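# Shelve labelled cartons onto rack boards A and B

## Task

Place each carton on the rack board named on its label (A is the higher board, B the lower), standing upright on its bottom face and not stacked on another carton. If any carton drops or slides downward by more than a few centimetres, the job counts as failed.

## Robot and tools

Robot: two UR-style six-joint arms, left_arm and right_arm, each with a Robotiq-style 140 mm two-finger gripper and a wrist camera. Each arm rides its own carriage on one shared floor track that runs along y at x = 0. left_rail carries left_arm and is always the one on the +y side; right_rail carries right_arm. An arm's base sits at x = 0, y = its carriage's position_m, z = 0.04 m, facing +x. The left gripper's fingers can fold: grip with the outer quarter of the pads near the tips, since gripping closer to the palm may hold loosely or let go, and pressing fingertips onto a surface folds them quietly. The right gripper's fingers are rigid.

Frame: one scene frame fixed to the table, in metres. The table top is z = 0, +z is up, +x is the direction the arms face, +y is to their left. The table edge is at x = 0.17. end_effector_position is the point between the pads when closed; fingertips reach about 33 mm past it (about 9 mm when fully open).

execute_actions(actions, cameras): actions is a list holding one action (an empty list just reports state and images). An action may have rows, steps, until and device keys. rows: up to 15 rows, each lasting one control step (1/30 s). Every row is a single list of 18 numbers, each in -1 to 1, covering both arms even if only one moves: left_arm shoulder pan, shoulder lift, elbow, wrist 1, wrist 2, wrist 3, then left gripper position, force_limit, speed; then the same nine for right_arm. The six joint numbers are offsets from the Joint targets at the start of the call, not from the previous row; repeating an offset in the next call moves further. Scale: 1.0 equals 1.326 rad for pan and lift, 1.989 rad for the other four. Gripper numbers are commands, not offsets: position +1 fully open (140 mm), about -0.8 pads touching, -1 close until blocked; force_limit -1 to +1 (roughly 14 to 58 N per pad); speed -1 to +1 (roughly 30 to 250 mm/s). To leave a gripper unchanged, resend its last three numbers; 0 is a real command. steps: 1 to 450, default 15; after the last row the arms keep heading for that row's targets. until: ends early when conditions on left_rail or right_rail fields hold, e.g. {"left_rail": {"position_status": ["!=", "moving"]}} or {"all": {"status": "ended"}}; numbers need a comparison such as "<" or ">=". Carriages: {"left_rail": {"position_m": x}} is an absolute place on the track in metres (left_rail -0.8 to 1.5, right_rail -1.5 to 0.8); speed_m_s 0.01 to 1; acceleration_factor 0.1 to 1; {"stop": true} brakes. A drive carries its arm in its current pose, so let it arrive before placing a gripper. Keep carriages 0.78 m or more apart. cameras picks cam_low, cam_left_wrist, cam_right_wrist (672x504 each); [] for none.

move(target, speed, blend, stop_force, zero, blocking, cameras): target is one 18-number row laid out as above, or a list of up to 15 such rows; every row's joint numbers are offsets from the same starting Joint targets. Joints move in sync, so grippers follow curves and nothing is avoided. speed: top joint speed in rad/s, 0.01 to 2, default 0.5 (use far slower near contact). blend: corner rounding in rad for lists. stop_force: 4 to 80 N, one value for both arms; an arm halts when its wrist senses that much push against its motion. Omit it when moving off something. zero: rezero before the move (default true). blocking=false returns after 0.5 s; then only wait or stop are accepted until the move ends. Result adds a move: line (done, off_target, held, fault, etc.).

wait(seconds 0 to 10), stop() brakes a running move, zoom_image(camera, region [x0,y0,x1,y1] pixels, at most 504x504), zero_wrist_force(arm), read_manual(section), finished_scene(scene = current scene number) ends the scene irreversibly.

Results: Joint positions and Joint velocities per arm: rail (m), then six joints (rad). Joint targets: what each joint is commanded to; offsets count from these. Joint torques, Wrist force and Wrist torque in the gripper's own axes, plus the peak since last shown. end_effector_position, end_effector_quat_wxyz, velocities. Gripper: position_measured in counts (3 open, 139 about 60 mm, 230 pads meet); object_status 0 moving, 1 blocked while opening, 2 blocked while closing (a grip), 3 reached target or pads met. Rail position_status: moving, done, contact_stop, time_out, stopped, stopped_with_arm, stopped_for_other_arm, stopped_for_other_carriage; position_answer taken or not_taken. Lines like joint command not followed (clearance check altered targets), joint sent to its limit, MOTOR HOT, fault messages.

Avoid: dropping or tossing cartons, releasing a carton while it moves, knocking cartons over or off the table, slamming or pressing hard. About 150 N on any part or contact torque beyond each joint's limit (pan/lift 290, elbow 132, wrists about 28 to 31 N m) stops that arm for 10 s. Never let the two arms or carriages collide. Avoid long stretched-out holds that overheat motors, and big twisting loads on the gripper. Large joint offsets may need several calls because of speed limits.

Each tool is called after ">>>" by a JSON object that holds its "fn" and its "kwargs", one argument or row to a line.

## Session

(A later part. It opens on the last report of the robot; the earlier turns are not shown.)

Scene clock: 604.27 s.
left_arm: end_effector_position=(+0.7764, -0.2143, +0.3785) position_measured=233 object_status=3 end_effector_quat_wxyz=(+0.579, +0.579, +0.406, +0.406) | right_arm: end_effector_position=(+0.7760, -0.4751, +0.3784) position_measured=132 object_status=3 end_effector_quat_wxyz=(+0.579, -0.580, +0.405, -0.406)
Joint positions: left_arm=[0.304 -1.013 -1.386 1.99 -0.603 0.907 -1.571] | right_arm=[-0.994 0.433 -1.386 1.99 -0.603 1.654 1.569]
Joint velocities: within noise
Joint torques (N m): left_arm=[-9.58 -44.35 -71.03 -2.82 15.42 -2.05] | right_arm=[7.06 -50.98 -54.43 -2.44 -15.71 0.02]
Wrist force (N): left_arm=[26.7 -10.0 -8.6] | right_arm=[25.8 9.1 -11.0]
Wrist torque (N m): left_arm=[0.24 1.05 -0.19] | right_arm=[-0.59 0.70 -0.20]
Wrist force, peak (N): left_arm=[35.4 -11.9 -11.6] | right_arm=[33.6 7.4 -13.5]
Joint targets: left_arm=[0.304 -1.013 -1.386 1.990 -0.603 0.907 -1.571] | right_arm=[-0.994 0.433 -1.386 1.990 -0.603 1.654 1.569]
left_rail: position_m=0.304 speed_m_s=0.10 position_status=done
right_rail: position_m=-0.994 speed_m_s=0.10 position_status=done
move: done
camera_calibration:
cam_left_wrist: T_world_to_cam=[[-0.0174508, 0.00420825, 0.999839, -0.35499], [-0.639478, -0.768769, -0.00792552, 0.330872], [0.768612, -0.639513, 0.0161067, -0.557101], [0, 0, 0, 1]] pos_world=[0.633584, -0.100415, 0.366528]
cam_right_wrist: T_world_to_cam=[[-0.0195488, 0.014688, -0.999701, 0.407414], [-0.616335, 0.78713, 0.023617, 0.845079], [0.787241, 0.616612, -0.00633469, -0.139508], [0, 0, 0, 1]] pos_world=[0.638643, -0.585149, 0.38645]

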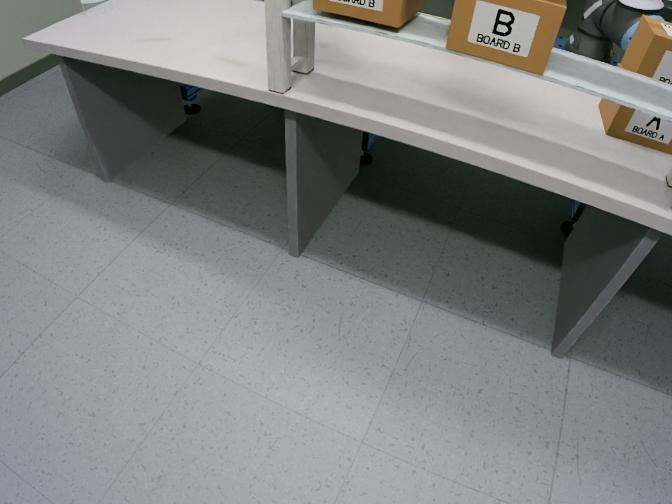

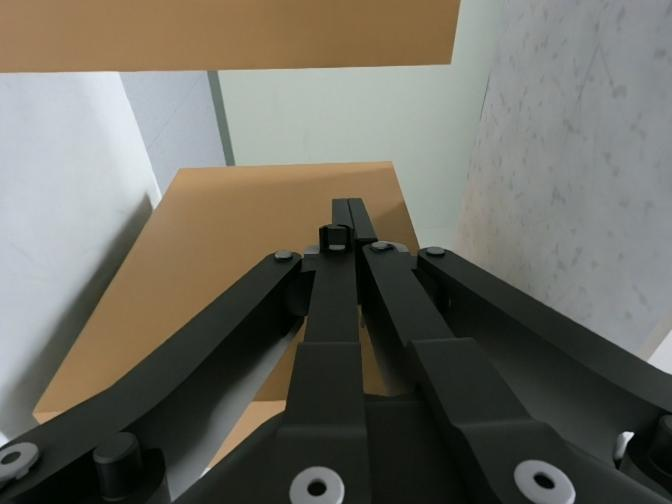

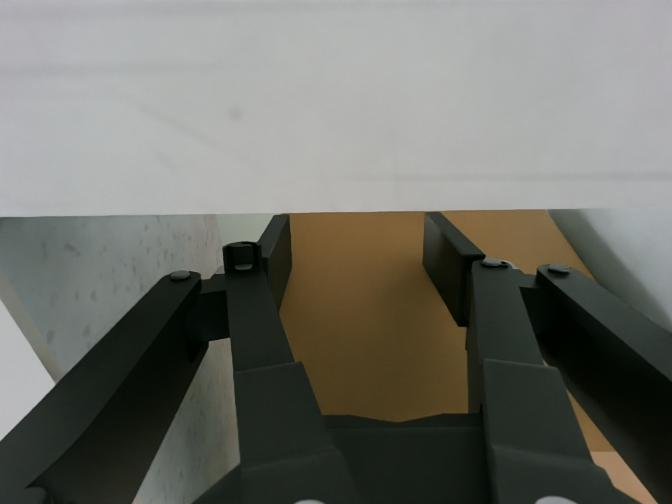

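>>> {"fn": "execute_actions", "kwargs": {
  "actions": [
    {"left_rail":{"position_m":0.3193,"speed_m_s":0.05,"acceleration_factor":0.15},"right_rail":{"position_m":-0.9792,"speed_m_s":0.05,"acceleration_factor":0.15},"steps":200,"until":{"all":{"status":"ended"}}}
  ],
  "cameras": []
}}

>>> {"fn": "move", "kwargs": {
  "target": [0,0.0324,0.0163,-0.0379,0,0,-1,-0.5,0,0,0.0324,0.0163,-0.0379,0,0,-0.03,-0.5,0],
  "speed": 0.03,
  "stop_force": 8,
  "cameras": ["cam_right_wrist"]
}}

Scene clock: 619.60 s.
left_arm: end_effector_position=(+0.7764, -0.1994, +0.3785) position_measured=233 object_status=3 end_effector_quat_wxyz=(+0.579, +0.579, +0.406, +0.406) | right_arm: end_effector_position=(+0.7760, -0.4601, +0.3784) position_measured=132 object_status=3 end_effector_quat_wxyz=(+0.579, -0.580, +0.405, -0.406)
Joint positions: left_arm=[0.319 -1.013 -1.386 1.99 -0.603 0.907 -1.571] | right_arm=[-0.979 0.433 -1.386 1.99 -0.603 1.654 1.569]
Joint velocities: within noise
Joint torques (N m): left_arm=[-13.52 -45.23 -65.17 -3.89 15.1 -1.85] | right_arm=[11.34 -50.88 -46.71 -3.39 -14.99 0.24]
Wrist force (N): left_arm=[26.7 -9.8 -8.8] | right_arm=[25.5 8.5 -11.1]
Wrist torque (N m): left_arm=[0.15 1.07 -0.19] | right_arm=[-0.61 0.74 -0.20]
Wrist force, peak (N): left_arm=[27.3 -9.9 -9.1] | right_arm=[27.3 8.7 -11.5]
Joint targets: left_arm=[0.319 -1.013 -1.386 1.990 -0.603 0.907 -1.571] | right_arm=[-0.979 0.433 -1.386 1.990 -0.603 1.654 1.569]
Tool commands: left_gripper/position=-1.0 left_gripper/force_limit=-0.5 left_gripper/speed=+0.0 right_gripper/position=-0.03 right_gripper/force_limit=-0.5 right_gripper/speed=+0.0
left_rail: position_m=0.319 speed_m_s=0.05 position_status=done
right_rail: position_m=-0.979 speed_m_s=0.05 position_status=done
No camera images: "cameras" was empty.

Scene clock: 622.30 s.
left_arm: end_effector_position=(+0.7766, -0.1996, +0.3579) position_measured=233 object_status=3 end_effector_quat_wxyz=(+0.579, +0.579, +0.406, +0.406) | right_arm: end_effector_position=(+0.7764, -0.4599, +0.3564) position_measured=132 object_status=3 end_effector_quat_wxyz=(+0.579, -0.580, +0.405, -0.406)
Joint positions: left_arm=[0.319 -1.013 -1.364 2.007 -0.642 0.907 -1.571] | right_arm=[-0.979 0.433 -1.363 2.008 -0.645 1.654 1.569]
Joint velocities: within noise
Joint torques (N m): left_arm=[-12.1 -83.74 -67.92 -3.02 15.24 -1.64] | right_arm=[13.84 -71.17 -48.54 -0.93 -14.97 0.41]
Wrist force (N): left_arm=[29.3 -4.8 -8.3] | right_arm=[30.5 2.0 -12.5]
Wrist torque (N m): left_arm=[0.07 1.21 -0.24] | right_arm=[0.05 0.89 0.01]
Wrist force, peak (N): left_arm=[30.0 -10.2 -10.0] | right_arm=[32.9 -5.6 -18.5]
Joint targets: left_arm=[0.319 -1.013 -1.364 2.007 -0.643 0.907 -1.571] | right_arm=[-0.979 0.433 -1.363 2.008 -0.645 1.654 1.569]
left_rail: position_m=0.319 speed_m_s=0.05 position_status=done
right_rail: position_m=-0.979 speed_m_s=0.05 position_status=done
move: contact (left_arm, right_arm); left_arm: the wrist 1 is farthest, 0.036 rad from its target; right_arm: the wrist 1 is farthest, 0.033 rad from its target
camera_calibration:
cam_right_wrist: T_world_to_cam=[[-0.019342, 0.0147836, -0.999704, 0.385054], [-0.616336, 0.78713, 0.0235648, 0.833907], [0.787245, 0.61661, -0.00611297, -0.149339], [0, 0, 0, 1]] pos_world=[0.638981, -0.570002, 0.364376]
Images, in order (width x height): cam_right_wrist 672x504.

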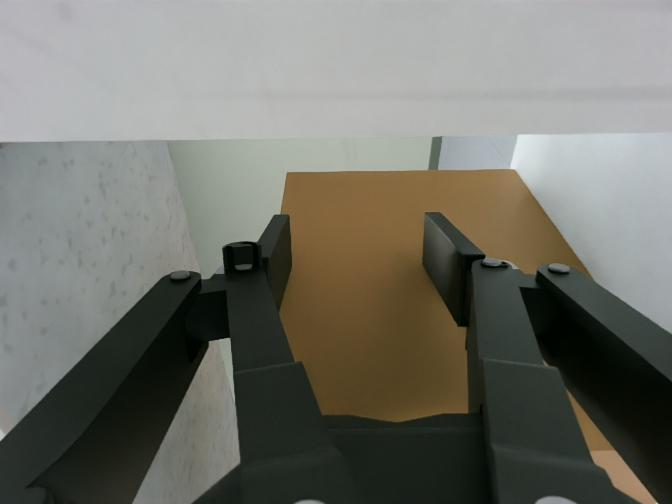

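>>> {"fn": "move", "kwargs": {
  "target": [
    [0,0.0016,0.0008,-0.0019,0,0,-1,-0.5,0,0,0.0016,0.0008,-0.0019,0,0,-0.03,-0.5,0],
    [0.0094,-0.0085,0.0092,-0.0035,0.0062,0,-1,-0.5,0,-0.0107,-0.0052,0.0064,-0.0029,-0.0072,0,-0.03,-0.5,0],
    [-0.1253,-0.0989,0.0818,-0.0159,-0.0836,0,-1,-0.5,0,0.0567,-0.0953,0.0781,-0.0146,0.0380,0,-0.03,-0.5,0],
    [-0.3920,-0.2186,0.1612,-0.0154,-0.2614,0,-1,-0.5,0,0.2115,-0.2132,0.1571,-0.0149,0.1413,0,-0.03,-0.5,0],
    [-0.3920,-0.3653,0.0018,0.2417,-0.2614,0,-1,-0.5,0,0.2115,-0.3604,-0.0015,0.2418,0.1413,0,-0.03,-0.5,0]
  ],
  "speed": [0.03,0.06,0.3,0.4,0.5],
  "blend": [0,0,0.02,0.03,0],
  "cameras": ["cam_right_wrist"]
}}

>>> {"fn": "execute_actions", "kwargs": {
  "actions": [
    {"left_rail":{"position_m":1.155,"speed_m_s":0.5,"acceleration_factor":0.5},"right_rail":{"position_m":-0.255,"speed_m_s":0.5,"acceleration_factor":0.5},"steps":150,"until":{"all":{"status":"ended"}}}
  ]
}}

Scene clock: 654.73 s.
left_arm: end_effector_position=(+0.5093, -0.1862, +0.5977) position_measured=233 object_status=3 end_effector_quat_wxyz=(+0.579, +0.579, +0.406, +0.406) | right_arm: end_effector_position=(+0.5091, -0.4690, +0.5975) position_measured=132 object_status=3 end_effector_quat_wxyz=(+0.579, -0.580, +0.405, -0.406)
Joint positions: left_arm=[0.319 -1.533 -1.848 2.011 -0.162 0.387 -1.571] | right_arm=[-0.979 0.713 -1.84 2.005 -0.165 1.935 1.569]
Joint velocities: within noise
Joint torques (N m): left_arm=[-14.6 -42.96 -60.52 1.19 -1.69 -1.59] | right_arm=[9.39 -37.27 -51.15 0.59 3.42 0.2]
Wrist force (N): left_arm=[0.0 -0.7 0.4] | right_arm=[1.3 -3.0 -1.7]
Wrist torque (N m): left_arm=[-0.06 0.09 -0.30] | right_arm=[-1.39 -0.44 -0.38]
Wrist force, peak (N): left_arm=[34.0 24.1 -21.3] | right_arm=[33.7 -16.9 -24.5]
Joint targets: left_arm=[0.319 -1.533 -1.848 2.010 -0.162 0.387 -1.571] | right_arm=[-0.979 0.713 -1.840 2.005 -0.164 1.935 1.569]
left_rail: position_m=0.319 speed_m_s=0.05 position_status=done
right_rail: position_m=-0.979 speed_m_s=0.05 position_status=done
move: done
camera_calibration:
cam_right_wrist: T_world_to_cam=[[-0.0193621, 0.0146712, -0.999705, 0.621015], [-0.61587, 0.787498, 0.023485, 0.670655], [0.78761, 0.616143, -0.00621204, 0.0677956], [0, 0, 0, 1]] pos_world=[0.371664, -0.579022, 0.605503]
Images, in order (width x height): cam_right_wrist 672x504.

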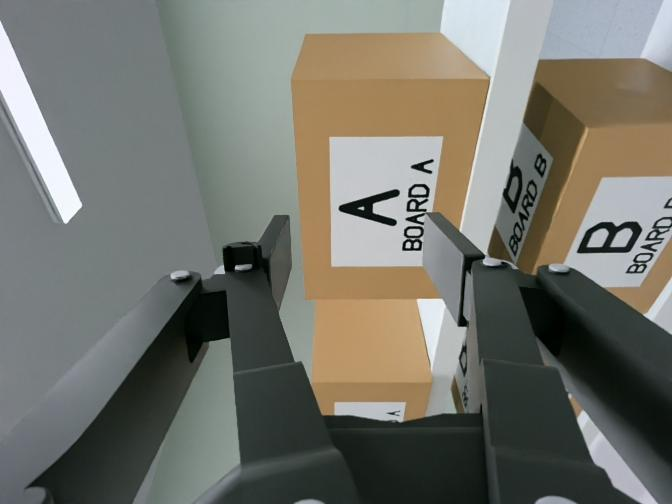

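Scene clock: 658.17 s.
left_arm: end_effector_position=(+0.5093, +0.6494, +0.5979) position_measured=233 object_status=3 end_effector_quat_wxyz=(+0.579, +0.579, +0.406, +0.406) end_effector_velocity=(+0.000, +0.000, +0.000) end_effector_angular_velocity=(+0.000, +0.000, -0.001) | right_arm: end_effector_position=(+0.5091, +0.2552, +0.5976) position_measured=132 object_status=3 end_effector_quat_wxyz=(+0.579, -0.580, +0.405, -0.406)
Joint positions: left_arm=[1.155 -1.533 -1.849 2.01 -0.162 0.387 -1.571] | right_arm=[-0.255 0.713 -1.84 2.005 -0.164 1.935 1.569]
Joint velocities: left_arm=[0.001 0 0.001 -0.001 -0.001 0 0.001] | right_arm=[within noise]
Joint torques (N m): left_arm=[11.62 -18.55 -55.56 0.75 1.62 -2.2] | right_arm=[-1.78 -21.99 -45.02 -0.13 0.67 0.25]
Wrist force (N): left_arm=[0.0 -0.4 0.3] | right_arm=[1.2 -3.2 -1.6]
Wrist torque (N m): left_arm=[-0.01 0.10 -0.30] | right_arm=[-1.43 -0.42 -0.37]
Wrist force, peak (N): left_arm=[-1.6 -0.4 0.5] | right_arm=[2.4 -3.4 -2.2]
Joint targets: left_arm=[1.155 -1.533 -1.848 2.010 -0.162 0.387 -1.571] | right_arm=[-0.255 0.713 -1.840 2.005 -0.164 1.935 1.569]
Tool commands: left_gripper/position=-1.0 left_gripper/force_limit=-0.5 left_gripper/speed=+0.0 right_gripper/position=-0.03 right_gripper/force_limit=-0.5 right_gripper/speed=+0.0
left_rail: position_m=1.155 speed_m_s=0.50 position_status=done
right_rail: position_m=-0.255 speed_m_s=0.50 position_status=done
camera_calibration:
cam_left_wrist: T_world_to_cam=[[-0.0176617, 0.00442488, 0.999834, -0.582669], [-0.639372, -0.768857, -0.00789161, 0.8258], [0.768695, -0.639405, 0.0164085, 0.196753], [0, 0, 0, 1]] pos_world=[0.366459, 0.763306, 0.585861]
cam_right_wrist: T_world_to_cam=[[-0.019323, 0.0147052, -0.999705, 0.610499], [-0.615867, 0.7875, 0.0234876, 0.100318], [0.787613, 0.616139, -0.00616039, -0.378434], [0, 0, 0, 1]] pos_world=[0.371639, 0.145191, 0.605632]

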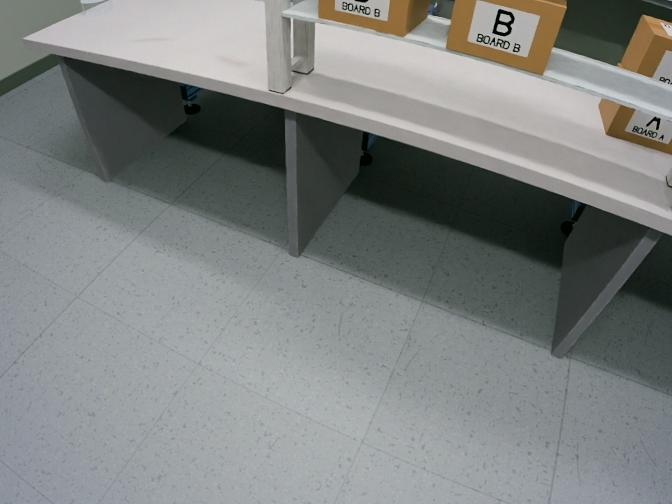

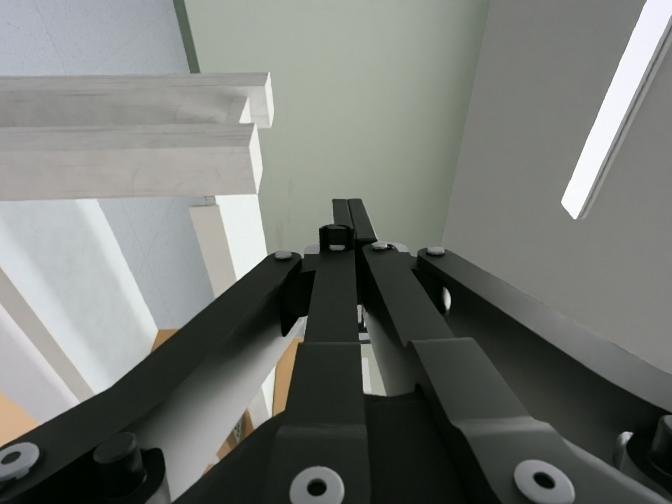

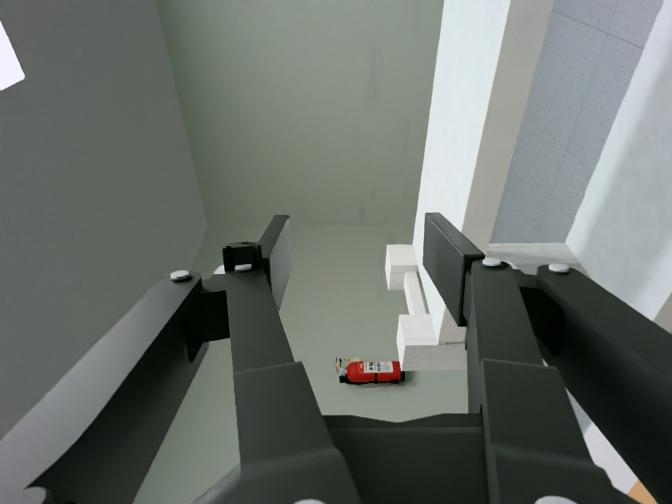

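>>> {"fn": "zoom_image", "kwargs": {
  "camera": "cam_low",
  "region": [540, 0, 672, 160]
}}

>>> {"fn": "execute_actions", "kwargs": {
  "actions": [
    {"left_rail":{"position_m":1.2},"right_rail":{"position_m":-0.3},"steps":90,"until":{"all":{"status":"ended"}}}
  ],
  "cameras": []
}}

>>> {"fn": "move", "kwargs": {
  "target": [-0.0977,0.2650,0.2000,-0.3767,-0.0652,0,-1,-0.5,0,0.0258,0.2616,0.1989,-0.3733,0.0172,0,-0.03,-0.5,0],
  "speed": 0.4,
  "cameras": ["cam_left_wrist","cam_right_wrist"]
}}

Scaled by 3.150.

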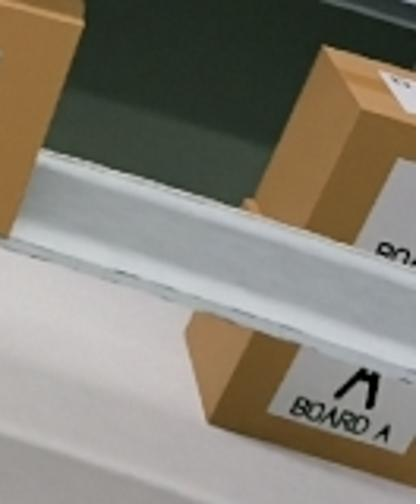

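Scene clock: 665.60 s.
left_arm: end_effector_position=(+0.5093, +0.6944, +0.5979) position_measured=233 object_status=3 end_effector_quat_wxyz=(+0.579, +0.579, +0.406, +0.406) | right_arm: end_effector_position=(+0.5091, +0.2103, +0.5976) position_measured=132 object_status=3 end_effector_quat_wxyz=(+0.579, -0.580, +0.405, -0.406) end_effector_velocity=(+0.001, -0.001, +0.001) end_effector_angular_velocity=(-0.001, -0.001, -0.002)
Joint positions: left_arm=[1.2 -1.533 -1.848 2.01 -0.162 0.387 -1.571] | right_arm=[-0.3 0.713 -1.84 2.005 -0.164 1.935 1.569]
Joint velocities: left_arm=[within noise] | right_arm=[-0.001 -0.001 0 0 0 0.001 -0.002]
Joint torques (N m): left_arm=[10.51 -12.64 -49.77 -0.86 1.57 -1.72] | right_arm=[-13.76 -20.74 -36.4 -0.69 -2.32 0.41]
Wrist force (N): left_arm=[0.0 -0.4 0.2] | right_arm=[1.2 -3.0 -1.8]
Wrist torque (N m): left_arm=[-0.01 0.09 -0.29] | right_arm=[-1.39 -0.41 -0.37]
Wrist force, peak (N): left_arm=[-0.6 -1.1 0.4] | right_arm=[1.6 -3.4 -2.0]
Joint targets: left_arm=[1.200 -1.533 -1.848 2.010 -0.162 0.387 -1.571] | right_arm=[-0.300 0.713 -1.840 2.005 -0.164 1.935 1.569]
Tool commands: left_gripper/position=-1.0 left_gripper/force_limit=-0.5 left_gripper/speed=+0.0 right_gripper/position=-0.03 right_gripper/force_limit=-0.5 right_gripper/speed=+0.0
left_rail: position_m=1.200 speed_m_s=0.50 position_status=done
right_rail: position_m=-0.300 speed_m_s=0.50 position_status=done
No camera images: "cameras" was empty.

Scene clock: 668.07 s.
left_arm: end_effector_position=(+0.4575, +0.6740, +0.2603) position_measured=233 object_status=3 end_effector_quat_wxyz=(+0.579, +0.579, +0.406, +0.406) | right_arm: end_effector_position=(+0.4946, +0.2155, +0.2615) position_measured=132 object_status=3 end_effector_quat_wxyz=(+0.579, -0.580, +0.405, -0.406)
Joint positions: left_arm=[1.2 -1.662 -1.497 2.408 -0.911 0.257 -1.571] | right_arm=[-0.3 0.747 -1.494 2.401 -0.907 1.97 1.569]
Joint velocities: within noise
Joint torques (N m): left_arm=[-13.73 -15.69 -19.84 -3.33 -2.8 -1.83] | right_arm=[10.76 -26.29 -18.12 -7.64 3.47 0.35]
Wrist force (N): left_arm=[-0.2 -0.5 0.2] | right_arm=[1.2 -3.3 -1.0]
Wrist torque (N m): left_arm=[-0.07 0.15 -0.29] | right_arm=[-1.42 -0.45 -0.31]
Wrist force, peak (N): left_arm=[1.6 1.7 0.3] | right_arm=[1.6 -5.3 -2.2]
Joint targets: left_arm=[1.200 -1.662 -1.497 2.408 -0.911 0.257 -1.571] | right_arm=[-0.300 0.747 -1.493 2.401 -0.907 1.970 1.569]
left_rail: position_m=1.200 speed_m_s=0.50 position_status=done
right_rail: position_m=-0.300 speed_m_s=0.50 position_status=done
move: done
camera_calibration:
cam_left_wrist: T_world_to_cam=[[-0.0176729, 0.00448611, 0.999834, -0.246242], [-0.639268, -0.768944, -0.00784944, 0.808949], [0.768781, -0.6393, 0.0164573, 0.257674], [0, 0, 0, 1]] pos_world=[0.314688, 0.787872, 0.24831]
cam_right_wrist: T_world_to_cam=[[-0.0193056, 0.0147066, -0.999705, 0.274766], [-0.615866, 0.787501, 0.0234781, 0.130516], [0.787614, 0.616138, -0.00614589, -0.344682], [0, 0, 0, 1]] pos_world=[0.357161, 0.105549, 0.269502]
Images, in order (width x height): cam_left_wrist 672x504, cam_right_wrist 672x504.

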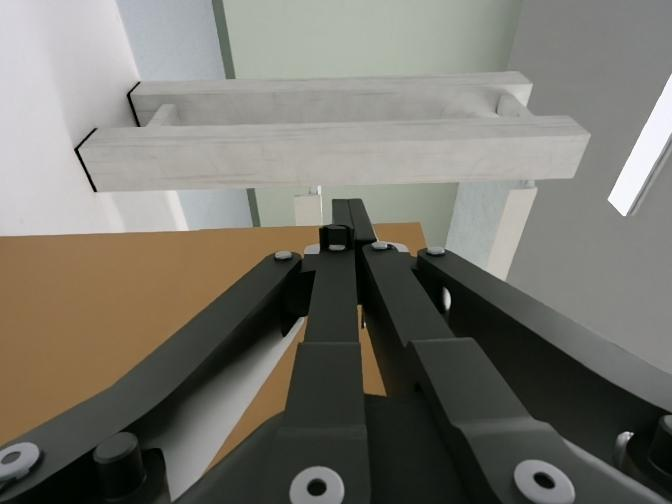

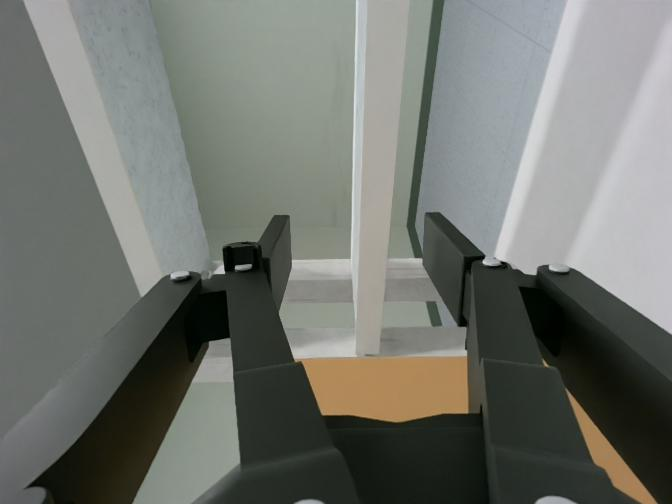

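>>> {"fn": "zoom_image", "kwargs": {
  "camera": "cam_left_wrist",
  "region": [100, 180, 500, 480]
}}

>>> {"fn": "zoom_image", "kwargs": {
  "camera": "cam_right_wrist",
  "region": [250, 260, 672, 504]
}}

Scaled by 1.260.

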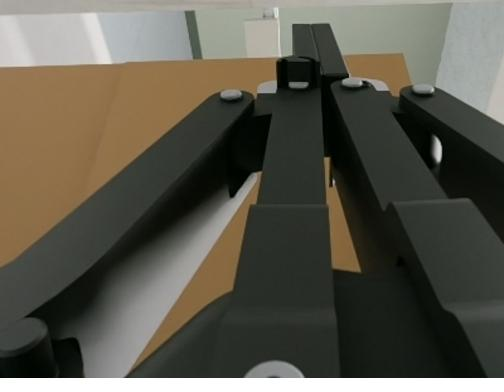

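Scaled by 1.194.

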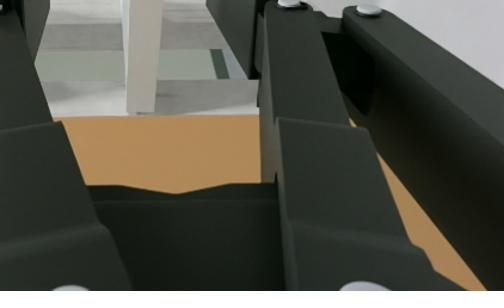

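>>> {"fn": "move", "kwargs": {
  "target": [-0.0613,-0.0161,0.0125,-0.0018,-0.0405,0,-1,-0.5,0,0.0754,-0.0118,0.0108,-0.0034,0.0497,0,-0.03,-0.5,0],
  "cameras": []
}}

>>> {"fn": "execute_actions", "kwargs": {
  "actions": [
    {"left_rail":{"position_m":1.143,"speed_m_s":0.1,"acceleration_factor":0.2},"right_rail":{"position_m":-0.169,"speed_m_s":0.1,"acceleration_factor":0.2},"steps":150,"until":{"all":{"status":"ended"}}}
  ]
}}

Scene clock: 722.80 s.
left_arm: end_effector_position=(+0.4263, +0.6784, +0.2599) position_measured=233 object_status=3 end_effector_quat_wxyz=(+0.579, +0.579, +0.406, +0.405) | right_arm: end_effector_position=(+0.4458, +0.2223, +0.2603) position_measured=132 object_status=3 end_effector_quat_wxyz=(+0.579, -0.580, +0.405, -0.406)
Joint positions: left_arm=[1.2 -1.743 -1.518 2.433 -0.915 0.177 -1.571] | right_arm=[-0.3 0.847 -1.509 2.422 -0.914 2.068 1.569]
Joint velocities: within noise
Joint torques (N m): left_arm=[-17.14 -55.61 -19.01 -2.6 -2.2 -1.33] | right_arm=[8.95 -48.46 -20 -7.04 3.25 0.35]
Wrist force (N): left_arm=[-0.1 -0.2 0.0] | right_arm=[0.6 -3.2 -1.6]
Wrist torque (N m): left_arm=[0.00 0.12 -0.29] | right_arm=[-1.40 -0.29 -0.29]
Wrist force, peak (N): left_arm=[-0.2 -0.3 1.0] | right_arm=[0.3 -3.3 -2.3]
Joint targets: left_arm=[1.200 -1.743 -1.519 2.433 -0.915 0.177 -1.571] | right_arm=[-0.300 0.847 -1.509 2.422 -0.914 2.068 1.569]
left_rail: position_m=1.200 speed_m_s=0.50 position_status=done
right_rail: position_m=-0.300 speed_m_s=0.50 position_status=done
move: done
No camera images: "cameras" was empty.

Scene clock: 725.10 s.
left_arm: end_effector_position=(+0.4262, +0.6214, +0.2599) position_measured=233 object_status=3 end_effector_quat_wxyz=(+0.579, +0.579, +0.406, +0.405) | right_arm: end_effector_position=(+0.4458, +0.3531, +0.2603) position_measured=132 object_status=3 end_effector_quat_wxyz=(+0.579, -0.579, +0.405, -0.406)
Joint positions: left_arm=[1.143 -1.743 -1.519 2.433 -0.915 0.177 -1.571] | right_arm=[-0.169 0.847 -1.509 2.422 -0.914 2.069 1.569]
Joint velocities: within noise
Joint torques (N m): left_arm=[-8.4 -47.31 -34.43 -1.7 6.99 -1.85] | right_arm=[8.55 -42.14 -31.22 -5.65 -10.23 0.36]
Wrist force (N): left_arm=[21.2 2.7 -10.2] | right_arm=[32.4 -7.5 -11.7]
Wrist torque (N m): left_arm=[-0.20 0.78 -0.35] | right_arm=[-0.96 0.34 0.25]
Wrist force, peak (N): left_arm=[21.1 3.7 -10.3] | right_arm=[32.4 -7.5 -11.7]
Joint targets: left_arm=[1.143 -1.743 -1.519 2.433 -0.915 0.177 -1.571] | right_arm=[-0.169 0.847 -1.509 2.422 -0.914 2.068 1.569]
Tool commands: left_gripper/position=-1.0 left_gripper/force_limit=-0.5 left_gripper/speed=+0.0 right_gripper/position=-0.03 right_gripper/force_limit=-0.5 right_gripper/speed=+0.0
left_rail: position_m=1.143 speed_m_s=0.10 position_status=done
right_rail: position_m=-0.169 speed_m_s=0.10 position_status=done
camera_calibration:
cam_left_wrist: T_world_to_cam=[[-0.0176702, 0.00452495, 0.999834, -0.246103], [-0.639805, -0.768498, -0.00782937, 0.748473], [0.768334, -0.639836, 0.0164746, 0.248649], [0, 0, 0, 1]] pos_world=[0.283482, 0.735408, 0.247825]
cam_right_wrist: T_world_to_cam=[[-0.0187196, 0.0153239, -0.999707, 0.270123], [-0.616583, 0.786936, 0.023608, -0.00742212], [0.787067, 0.616845, -0.00528267, -0.391216], [0, 0, 0, 1]] pos_world=[0.308393, 0.243021, 0.268153]

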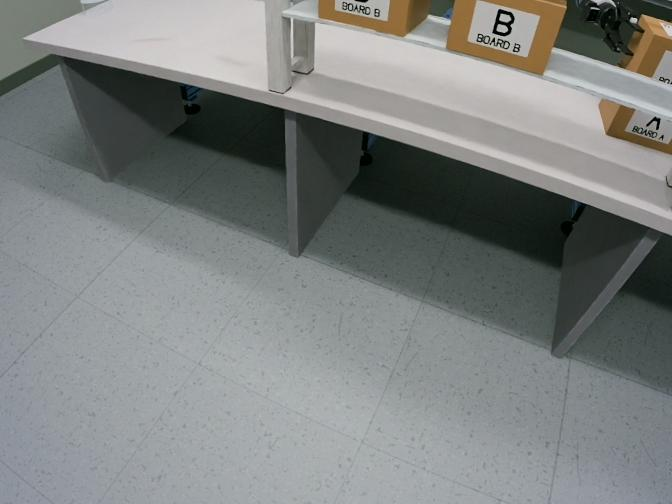

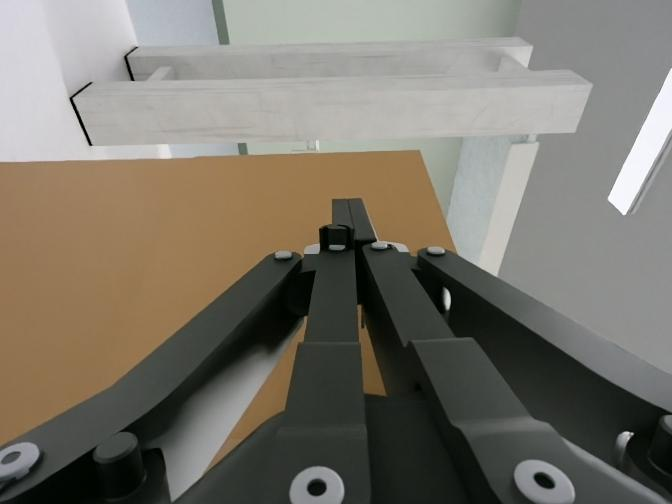

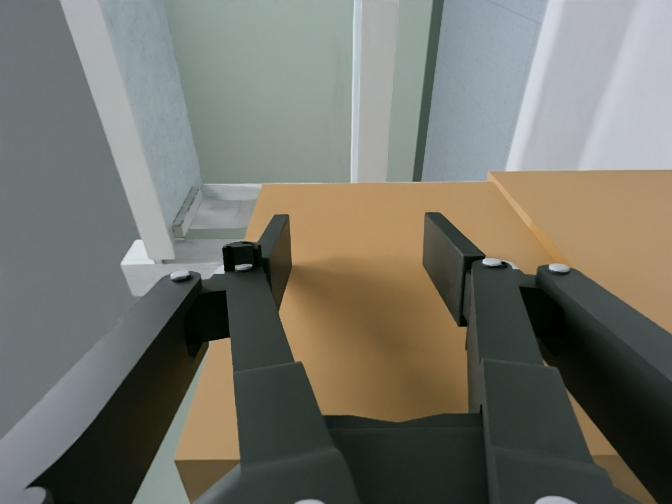

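>>> {"fn": "execute_actions", "kwargs": {
  "actions": [
    {"left_rail":{"position_m":1.1422,"speed_m_s":0.03},"right_rail":{"position_m":-0.1690,"speed_m_s":0.03},"steps":60,"until":{"all":{"status":"ended"}}}
  ],
  "cameras": []
}}

>>> {"fn": "move", "kwargs": {
  "target": [
    [0,-0.0212,-0.0057,0.0198,0,0,-1,-0.5,0,0,-0.0212,-0.0055,0.0196,0,0,-0.03,-0.5,0],
    [0,-0.0424,-0.0114,0.0397,0,0,-1,-0.5,0,0,-0.0425,-0.0109,0.0392,0,0,-0.03,-0.5,0],
    [0.0405,-0.0921,-0.0369,0.0983,0.0270,0,-1,-0.5,0,-0.0159,-0.0950,-0.0341,0.0975,-0.0106,0,-0.03,-0.5,0],
    [0.0838,-0.1273,-0.0647,0.1496,0.0559,0,-1,-0.5,0,-0.0340,-0.1348,-0.0591,0.1490,-0.0226,0,-0.03,-0.5,0]
  ],
  "speed": [0.07,0.1,0.12,0.12],
  "blend": [0.012,0.012,0.012,0],
  "cameras": ["cam_right_wrist"]
}}

Scene clock: 758.07 s.
left_arm: end_effector_position=(+0.4262, +0.6207, +0.2599) position_measured=233 object_status=3 end_effector_quat_wxyz=(+0.579, +0.579, +0.406, +0.405) | right_arm: end_effector_position=(+0.4458, +0.3533, +0.2603) position_measured=132 object_status=3 end_effector_quat_wxyz=(+0.579, -0.580, +0.405, -0.406)
Joint positions: left_arm=[1.142 -1.743 -1.519 2.433 -0.915 0.177 -1.571] | right_arm=[-0.169 0.847 -1.509 2.422 -0.914 2.068 1.569]
Joint velocities: within noise
Joint torques (N m): left_arm=[1.94 -39.05 -53 -0.26 11.94 -1.21] | right_arm=[5.74 -22.32 -44.62 -4.04 -17.46 0.2]
Wrist force (N): left_arm=[30.1 6.3 -19.6] | right_arm=[34.0 -7.3 -9.8]
Wrist torque (N m): left_arm=[-0.26 1.08 -0.39] | right_arm=[-1.06 0.37 0.26]
Wrist force, peak (N): left_arm=[30.3 6.9 -19.6] | right_arm=[33.6 -7.2 -12.5]
Joint targets: left_arm=[1.142 -1.743 -1.519 2.433 -0.915 0.177 -1.571] | right_arm=[-0.169 0.847 -1.509 2.422 -0.914 2.068 1.569]
Tool commands: left_gripper/position=-1.0 left_gripper/force_limit=-0.5 left_gripper/speed=+0.0 right_gripper/position=-0.03 right_gripper/force_limit=-0.5 right_gripper/speed=+0.0
left_rail: position_m=1.142 speed_m_s=0.03 position_status=done
right_rail: position_m=-0.169 speed_m_s=0.03 position_status=done
No camera images: "cameras" was empty.

Scene clock: 761.30 s.
left_arm: end_effector_position=(+0.4695, +0.6207, +0.3785) position_measured=233 object_status=3 end_effector_quat_wxyz=(+0.579, +0.579, +0.406, +0.405) | right_arm: end_effector_position=(+0.4691, +0.3526, +0.3789) position_measured=132 object_status=3 end_effector_quat_wxyz=(+0.579, -0.580, +0.405, -0.406)
Joint positions: left_arm=[1.142 -1.632 -1.687 2.305 -0.617 0.288 -1.571] | right_arm=[-0.169 0.802 -1.688 2.305 -0.617 2.024 1.569]
Joint velocities: within noise
Joint torques (N m): left_arm=[-2.95 -50.47 -72.86 -0.95 16.13 -1.32] | right_arm=[0.68 -45.21 -56.8 -2.2 -16.02 0.4]
Wrist force (N): left_arm=[27.1 -11.9 -8.8] | right_arm=[28.2 3.4 -10.5]
Wrist torque (N m): left_arm=[0.34 1.06 -0.16] | right_arm=[-1.40 0.22 0.06]
Wrist force, peak (N): left_arm=[37.6 -12.8 -14.8] | right_arm=[40.4 3.3 -12.8]
Joint targets: left_arm=[1.142 -1.632 -1.687 2.304 -0.617 0.288 -1.571] | right_arm=[-0.169 0.802 -1.688 2.305 -0.617 2.024 1.569]
left_rail: position_m=1.142 speed_m_s=0.03 position_status=done
right_rail: position_m=-0.169 speed_m_s=0.03 position_status=done
move: done
camera_calibration:
cam_right_wrist: T_world_to_cam=[[-0.0187366, 0.0152683, -0.999708, 0.38916], [-0.616698, 0.786847, 0.0235755, 0.00470811], [0.786977, 0.616959, -0.00532696, -0.408587], [0, 0, 0, 1]] pos_world=[0.331743, 0.242435, 0.386759]
Images, in order (width x height): cam_right_wrist 672x504.

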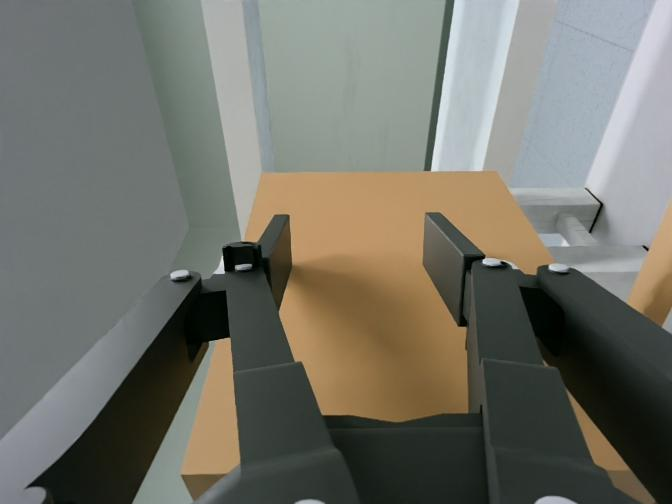

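>>> {"fn": "execute_actions", "kwargs": {
  "actions": [
    {"left_rail":{"position_m":0.9768,"speed_m_s":0.1,"acceleration_factor":0.15},"right_rail":{"position_m":-0.3328,"speed_m_s":0.1,"acceleration_factor":0.15},"steps":200,"until":{"all":{"status":"ended"}}}
  ],
  "cameras": []
}}

>>> {"fn": "move", "kwargs": {
  "target": [
    [0.0715,0.0213,-0.0123,-0.0019,0.0477,0,-1,-0.5,0,-0.0500,0.0213,-0.0123,-0.0019,-0.0333,0,-0.03,-0.5,0],
    [0.1396,0.0455,-0.0269,-0.0034,0.0931,0,-1,-0.5,0,-0.0944,0.0455,-0.0269,-0.0034,-0.0630,0,-0.03,-0.5,0],
    [0.2040,0.0723,-0.0439,-0.0043,0.1360,0,-1,-0.5,0,-0.1339,0.0723,-0.0439,-0.0043,-0.0893,0,-0.03,-0.5,0],
    [0.2641,0.1011,-0.0630,-0.0044,0.1760,0,-1,-0.5,0,-0.1689,0.1011,-0.0630,-0.0044,-0.1126,0,-0.03,-0.5,0],
    [0.3202,0.1310,-0.0840,-0.0033,0.2134,0,-1,-0.5,0,-0.2003,0.1310,-0.0840,-0.0033,-0.1335,0,-0.03,-0.5,0],
    [0.3721,0.1624,-0.1070,-0.0013,0.2481,0,-1,-0.5,0,-0.2280,0.1624,-0.1070,-0.0013,-0.1520,0,-0.03,-0.5,0],
    [0.4198,0.1944,-0.1316,0.0020,0.2798,0,-1,-0.5,0,-0.2527,0.1944,-0.1316,0.0020,-0.1685,0,-0.03,-0.5,0],
    [0.4635,0.2271,-0.1580,0.0066,0.3090,0,-1,-0.5,0,-0.2749,0.2271,-0.1580,0.0066,-0.1833,0,-0.03,-0.5,0]
  ],
  "speed": 0.14,
  "stop_force": 30,
  "blend": [0.012,0.012,0.012,0.012,0.012,0.012,0.012,0],
  "cameras": ["cam_left_wrist","cam_right_wrist"]
}}

>>> {"fn": "move", "kwargs": {
  "target": [0,0.0324,0.0163,-0.0379,0,0,-1,-0.5,0,0,0.0324,0.0163,-0.0379,0,0,-0.03,-0.5,0],
  "speed": 0.03,
  "stop_force": 8,
  "cameras": ["cam_left_wrist"]
}}

Scene clock: 784.57 s.
left_arm: end_effector_position=(+0.4696, +0.4554, +0.3786) position_measured=233 object_status=3 end_effector_quat_wxyz=(+0.579, +0.579, +0.406, +0.405) | right_arm: end_effector_position=(+0.4691, +0.1888, +0.3790) position_measured=132 object_status=3 end_effector_quat_wxyz=(+0.579, -0.580, +0.405, -0.406)
Joint positions: left_arm=[0.977 -1.632 -1.687 2.304 -0.617 0.288 -1.571] | right_arm=[-0.333 0.802 -1.688 2.305 -0.617 2.024 1.569]
Joint velocities: within noise
Joint torques (N m): left_arm=[-9.15 -30.78 -63.41 -2.48 14.49 -1.23] | right_arm=[4.18 -41.91 -46.34 -3.34 -13.84 0.56]
Wrist force (N): left_arm=[37.7 -12.0 -12.2] | right_arm=[38.7 2.8 -14.2]
Wrist torque (N m): left_arm=[0.34 1.44 -0.16] | right_arm=[-1.39 0.43 0.16]
Wrist force, peak (N): left_arm=[37.8 -12.3 -12.3] | right_arm=[38.7 2.8 -14.2]
Joint targets: left_arm=[0.977 -1.632 -1.687 2.304 -0.617 0.288 -1.571] | right_arm=[-0.333 0.802 -1.688 2.305 -0.617 2.024 1.569]
Tool commands: left_gripper/position=-1.0 left_gripper/force_limit=-0.5 left_gripper/speed=+0.0 right_gripper/position=-0.03 right_gripper/force_limit=-0.5 right_gripper/speed=+0.0
left_rail: position_m=0.977 speed_m_s=0.10 position_status=done
right_rail: position_m=-0.333 speed_m_s=0.10 position_status=done
No camera images: "cameras" was empty.

Scene clock: 790.07 s.
left_arm: end_effector_position=(+0.7744, +0.4557, +0.3785) position_measured=233 object_status=3 end_effector_quat_wxyz=(+0.579, +0.579, +0.406, +0.405) | right_arm: end_effector_position=(+0.7739, +0.1887, +0.3790) position_measured=132 object_status=3 end_effector_quat_wxyz=(+0.579, -0.580, +0.405, -0.406)
Joint positions: left_arm=[0.977 -1.018 -1.386 1.99 -0.604 0.903 -1.571] | right_arm=[-0.333 0.438 -1.387 1.99 -0.604 1.659 1.569]
Joint velocities: within noise
Joint torques (N m): left_arm=[-13.37 -43.09 -74.95 -3.56 18.33 -1.34] | right_arm=[12.61 -49.92 -55.63 -2.71 -18.11 0.49]
Wrist force (N): left_arm=[32.1 -10.6 -10.6] | right_arm=[33.6 5.3 -12.7]
Wrist torque (N m): left_arm=[0.27 1.25 -0.17] | right_arm=[-1.42 0.25 -0.24]
Wrist force, peak (N): left_arm=[40.1 -12.3 -13.0] | right_arm=[41.1 3.9 -14.8]
Joint targets: left_arm=[0.977 -1.018 -1.386 1.990 -0.604 0.903 -1.571] | right_arm=[-0.333 0.438 -1.387 1.990 -0.604 1.659 1.569]
left_rail: position_m=0.977 speed_m_s=0.10 position_status=done
right_rail: position_m=-0.333 speed_m_s=0.10 position_status=done
move: done
camera_calibration:
cam_left_wrist: T_world_to_cam=[[-0.0176171, 0.00448761, 0.999835, -0.357848], [-0.639884, -0.768431, -0.00782579, 0.844808], [0.768269, -0.639916, 0.0164091, -0.126749], [0, 0, 0, 1]] pos_world=[0.631652, 0.569674, 0.36648]
cam_right_wrist: T_world_to_cam=[[-0.0186145, 0.0151172, -0.999712, 0.397416], [-0.616721, 0.786834, 0.0233814, 0.321694], [0.786961, 0.616979, -0.00532347, -0.547331], [0, 0, 0, 1]] pos_world=[0.636522, 0.0785645, 0.386867]
Images, in order (width x height): cam_left_wrist 672x504, cam_right_wrist 672x504.

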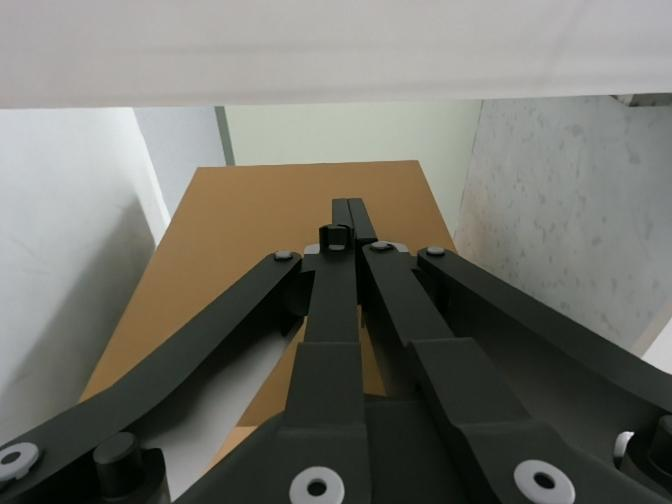

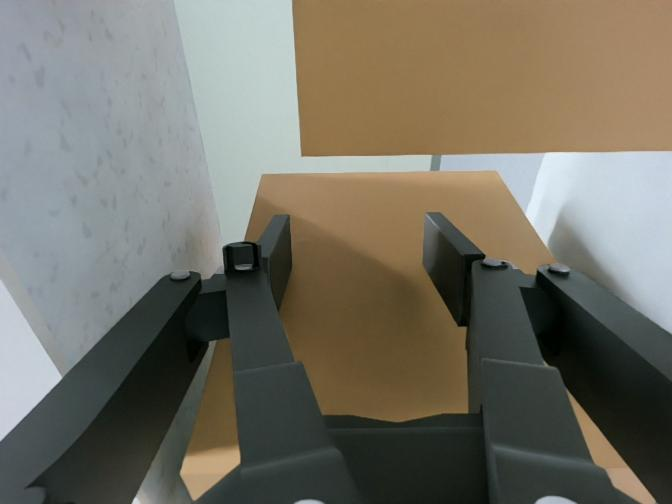

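Scene clock: 793.50 s.
left_arm: end_effector_position=(+0.7745, +0.4555, +0.3458) position_measured=233 object_status=3 end_effector_quat_wxyz=(+0.579, +0.579, +0.406, +0.405) | right_arm: end_effector_position=(+0.7741, +0.1888, +0.3454) position_measured=132 object_status=3 end_effector_quat_wxyz=(+0.579, -0.580, +0.405, -0.406)
Joint positions: left_arm=[0.977 -1.018 -1.351 2.017 -0.666 0.903 -1.571] | right_arm=[-0.333 0.438 -1.351 2.018 -0.668 1.659 1.569]
Joint velocities: within noise
Joint torques (N m): left_arm=[-22.78 -82.35 -68.87 -3 17.64 -1.42] | right_arm=[18.85 -74.59 -50.82 -1.96 -17.33 0.71]
Wrist force (N): left_arm=[33.4 -4.4 -10.2] | right_arm=[37.4 -0.1 -13.6]
Wrist torque (N m): left_arm=[0.16 1.23 -0.24] | right_arm=[-1.70 0.36 0.20]
Wrist force, peak (N): left_arm=[35.6 -10.7 -11.8] | right_arm=[39.6 -6.8 -18.6]
Joint targets: left_arm=[0.977 -1.018 -1.351 2.017 -0.666 0.903 -1.571] | right_arm=[-0.333 0.438 -1.351 2.018 -0.668 1.659 1.569]
left_rail: position_m=0.977 speed_m_s=0.10 position_status=done
right_rail: position_m=-0.333 speed_m_s=0.10 position_status=done
move: contact (left_arm, right_arm); left_arm: the wrist 1 is farthest, 0.014 rad from its target; right_arm: the wrist 1 is farthest, 0.012 rad from its target
camera_calibration:
cam_left_wrist: T_world_to_cam=[[-0.0177257, 0.00466318, 0.999832, -0.325185], [-0.639877, -0.768438, -0.00776021, 0.844474], [0.768273, -0.639907, 0.016605, -0.126497], [0, 0, 0, 1]] pos_world=[0.63178, 0.569495, 0.333784]
Images, in order (width x height): cam_left_wrist 672x504.

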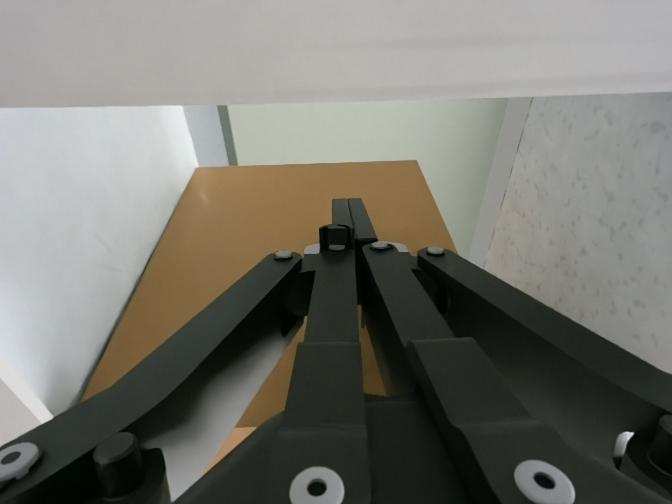

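>>> {"fn": "move", "kwargs": {
  "target": [
    [0,0.0008,0.0004,-0.0010,0,0,-1,-0.5,0,0,0.0008,0.0004,-0.0010,0,0,-0.03,-0.5,0],
    [0.0094,-0.0085,0.0092,-0.0035,0.0062,0,-1,-0.5,0,-0.0107,-0.0052,0.0064,-0.0029,-0.0072,0,-0.03,-0.5,0],
    [-0.1253,-0.0989,0.0818,-0.0159,-0.0836,0,-1,-0.5,0,0.0567,-0.0953,0.0781,-0.0146,0.0380,0,-0.03,-0.5,0],
    [-0.3920,-0.2186,0.1612,-0.0154,-0.2614,0,-1,-0.5,0,0.2115,-0.2132,0.1571,-0.0149,0.1413,0,-0.03,-0.5,0],
    [-0.3920,-0.3653,0.0018,0.2417,-0.2614,0,-1,-0.5,0,0.2115,-0.3604,-0.0015,0.2418,0.1413,0,-0.03,-0.5,0]
  ],
  "speed": [0.03,0.06,0.3,0.4,0.5],
  "blend": [0,0,0.02,0.03,0],
  "cameras": ["cam_left_wrist"]
}}

>>> {"fn": "execute_actions", "kwargs": {
  "actions": [
    {"left_rail":{"position_m":1.195,"speed_m_s":0.5,"acceleration_factor":0.5},"right_rail":{"position_m":-0.215,"speed_m_s":0.5,"acceleration_factor":0.5},"steps":150,"until":{"all":{"status":"ended"}}}
  ],
  "cameras": []
}}

>>> {"fn": "move", "kwargs": {
  "target": [
    [-0.1433,0.195,0.193,-0.323,-0.0961,0,-1,-0.5,0,0.0908,0.195,0.193,-0.323,0.0607,0,-0.03,-0.5,0],
    [-0.1433,0.4953,0.2343,-0.5645,-0.0961,0,-1,-0.5,0,0.0908,0.4935,0.2320,-0.5605,0.0607,0,-0.03,-0.5,0]
  ],
  "speed": 0.4,
  "blend": [0.05,0]
}}

Scene clock: 819.57 s.
left_arm: end_effector_position=(+0.5075, +0.4646, +0.5870) position_measured=233 object_status=3 end_effector_quat_wxyz=(+0.579, +0.579, +0.406, +0.405) | right_arm: end_effector_position=(+0.5109, +0.1818, +0.5875) position_measured=132 object_status=3 end_effector_quat_wxyz=(+0.579, -0.579, +0.405, -0.406)
Joint positions: left_arm=[0.977 -1.537 -1.835 2.02 -0.185 0.383 -1.571] | right_arm=[-0.333 0.718 -1.828 2.015 -0.187 1.94 1.569]
Joint velocities: within noise
Joint torques (N m): left_arm=[-13.72 -46.53 -59.99 1.23 -2.05 -1.16] | right_arm=[8.96 -40.54 -51.32 1.51 3.44 0.65]
Wrist force (N): left_arm=[0.3 -0.5 0.0] | right_arm=[0.6 -4.1 -1.4]
Wrist torque (N m): left_arm=[-0.03 0.04 -0.30] | right_arm=[-1.63 -0.28 -0.37]
Wrist force, peak (N): left_arm=[36.1 9.8 -15.2] | right_arm=[39.0 -11.0 -18.8]
Joint targets: left_arm=[0.977 -1.537 -1.835 2.020 -0.185 0.383 -1.571] | right_arm=[-0.333 0.718 -1.828 2.015 -0.187 1.940 1.569]
left_rail: position_m=0.977 speed_m_s=0.10 position_status=done
right_rail: position_m=-0.333 speed_m_s=0.10 position_status=done
move: done
camera_calibration:
cam_left_wrist: T_world_to_cam=[[-0.0176697, 0.00472399, 0.999833, -0.571151], [-0.639767, -0.76853, -0.00767524, 0.682403], [0.768366, -0.639796, 0.0166019, 0.0803667], [0, 0, 0, 1]] pos_world=[0.364736, 0.578564, 0.574959]
Images, in order (width x height): cam_left_wrist 672x504.

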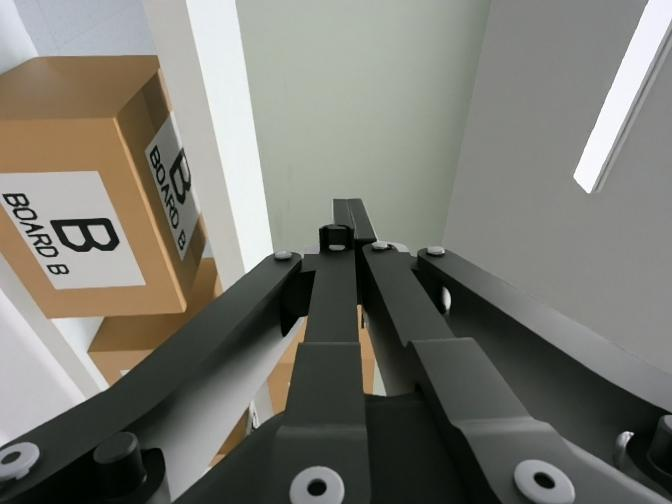

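Scene clock: 821.43 s.
left_arm: end_effector_position=(+0.5075, +0.6828, +0.5872) position_measured=233 object_status=3 end_effector_quat_wxyz=(+0.579, +0.579, +0.406, +0.405) end_effector_velocity=(+0.000, +0.001, +0.000) end_effector_angular_velocity=(+0.000, +0.000, +0.000) | right_arm: end_effector_position=(+0.5108, +0.2996, +0.5877) position_measured=132 object_status=3 end_effector_quat_wxyz=(+0.579, -0.579, +0.405, -0.406)
Joint positions: left_arm=[1.195 -1.537 -1.835 2.02 -0.185 0.383 -1.571] | right_arm=[-0.215 0.718 -1.828 2.015 -0.187 1.94 1.569]
Joint velocities: left_arm=[0.001 0 0 0 0.001 0 0] | right_arm=[within noise]
Joint torques (N m): left_arm=[8.09 -23.91 -56.71 0.29 0.93 -1.29] | right_arm=[3.23 -29.67 -47.31 0.16 1.99 0.37]
Wrist force (N): left_arm=[0.0 -0.4 0.1] | right_arm=[0.2 -3.9 -1.4]
Wrist torque (N m): left_arm=[-0.01 0.10 -0.29] | right_arm=[-1.60 -0.19 -0.37]
Wrist force, peak (N): left_arm=[-1.4 -0.6 0.5] | right_arm=[1.5 -4.1 -2.4]
Joint targets: left_arm=[1.195 -1.537 -1.835 2.020 -0.185 0.383 -1.571] | right_arm=[-0.215 0.718 -1.828 2.015 -0.187 1.940 1.569]
Tool commands: left_gripper/position=-1.0 left_gripper/force_limit=-0.5 left_gripper/speed=+0.0 right_gripper/position=-0.03 right_gripper/force_limit=-0.5 right_gripper/speed=+0.0
left_rail: position_m=1.195 speed_m_s=0.50 position_status=done
right_rail: position_m=-0.215 speed_m_s=0.50 position_status=done
No camera images: "cameras" was empty.

Scene clock: 824.83 s.
left_arm: end_effector_position=(+0.4324, +0.6734, +0.1153) position_measured=233 object_status=3 end_effector_quat_wxyz=(+0.579, +0.579, +0.406, +0.406) | right_arm: end_effector_position=(+0.4502, +0.3068, +0.1149) position_measured=132 object_status=3 end_effector_quat_wxyz=(+0.579, -0.580, +0.405, -0.406)
Joint positions: left_arm=[1.195 -1.727 -1.179 2.486 -1.308 0.192 -1.571] | right_arm=[-0.215 0.839 -1.174 2.476 -1.301 2.061 1.569]
Joint velocities: within noise
Joint torques (N m): left_arm=[-13.14 -28.9 -2.04 -3.22 -2.49 -1.17] | right_arm=[10.83 -40.65 -5.03 -6.8 3.4 0.28]
Wrist force (N): left_arm=[-0.3 -0.2 0.2] | right_arm=[-0.4 -3.8 -1.3]
Wrist torque (N m): left_arm=[0.01 0.18 -0.29] | right_arm=[-1.47 -0.06 -0.32]
Wrist force, peak (N): left_arm=[0.7 1.7 0.7] | right_arm=[0.6 -6.5 -1.8]
Joint targets: left_arm=[1.195 -1.727 -1.179 2.486 -1.308 0.192 -1.571] | right_arm=[-0.215 0.839 -1.174 2.476 -1.302 2.061 1.569]
left_rail: position_m=1.195 speed_m_s=0.50 position_status=done
right_rail: position_m=-0.215 speed_m_s=0.50 position_status=done
move: done
camera_calibration:
cam_left_wrist: T_world_to_cam=[[-0.0176328, 0.00477159, 0.999833, -0.101835], [-0.638913, -0.769242, -0.00759657, 0.791319], [0.769077, -0.63894, 0.0166125, 0.278529], [0, 0, 0, 1]] pos_world=[0.289578, 0.787164, 0.103202]
cam_right_wrist: T_world_to_cam=[[-0.0193318, 0.0146371, -0.999706, 0.126096], [-0.615968, 0.787422, 0.0234402, 0.0348547], [0.787534, 0.61624, -0.00620631, -0.366837], [0, 0, 0, 1]] pos_world=[0.312803, 0.196768, 0.122966]

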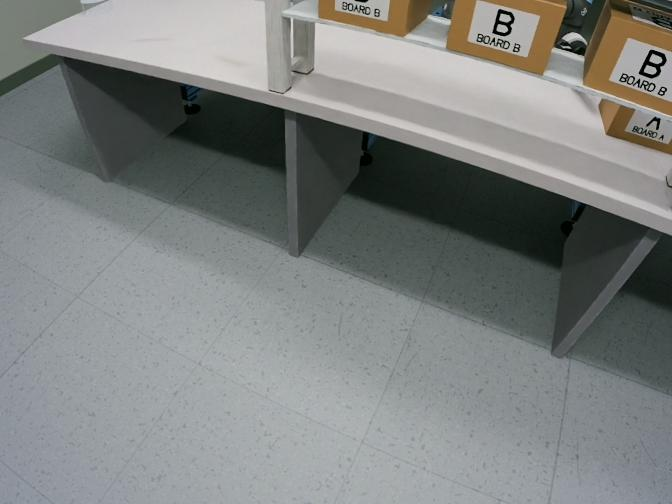

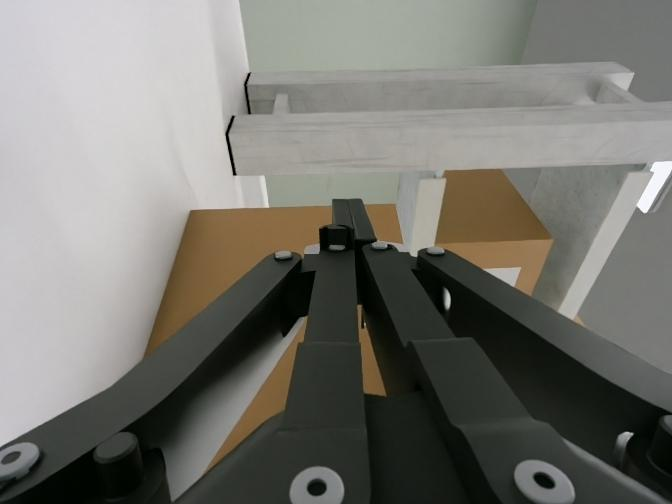

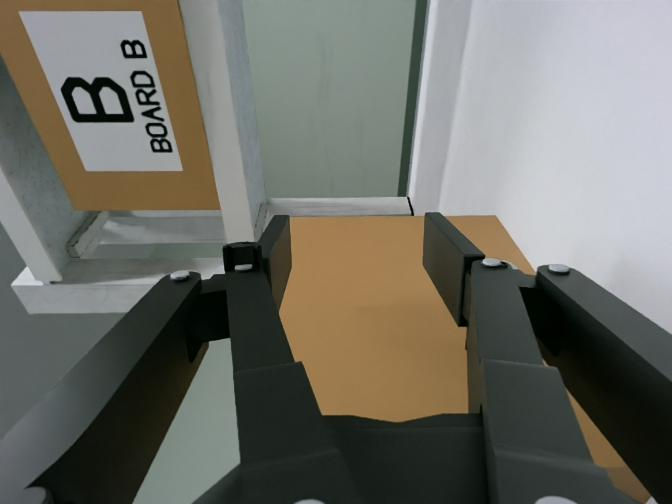

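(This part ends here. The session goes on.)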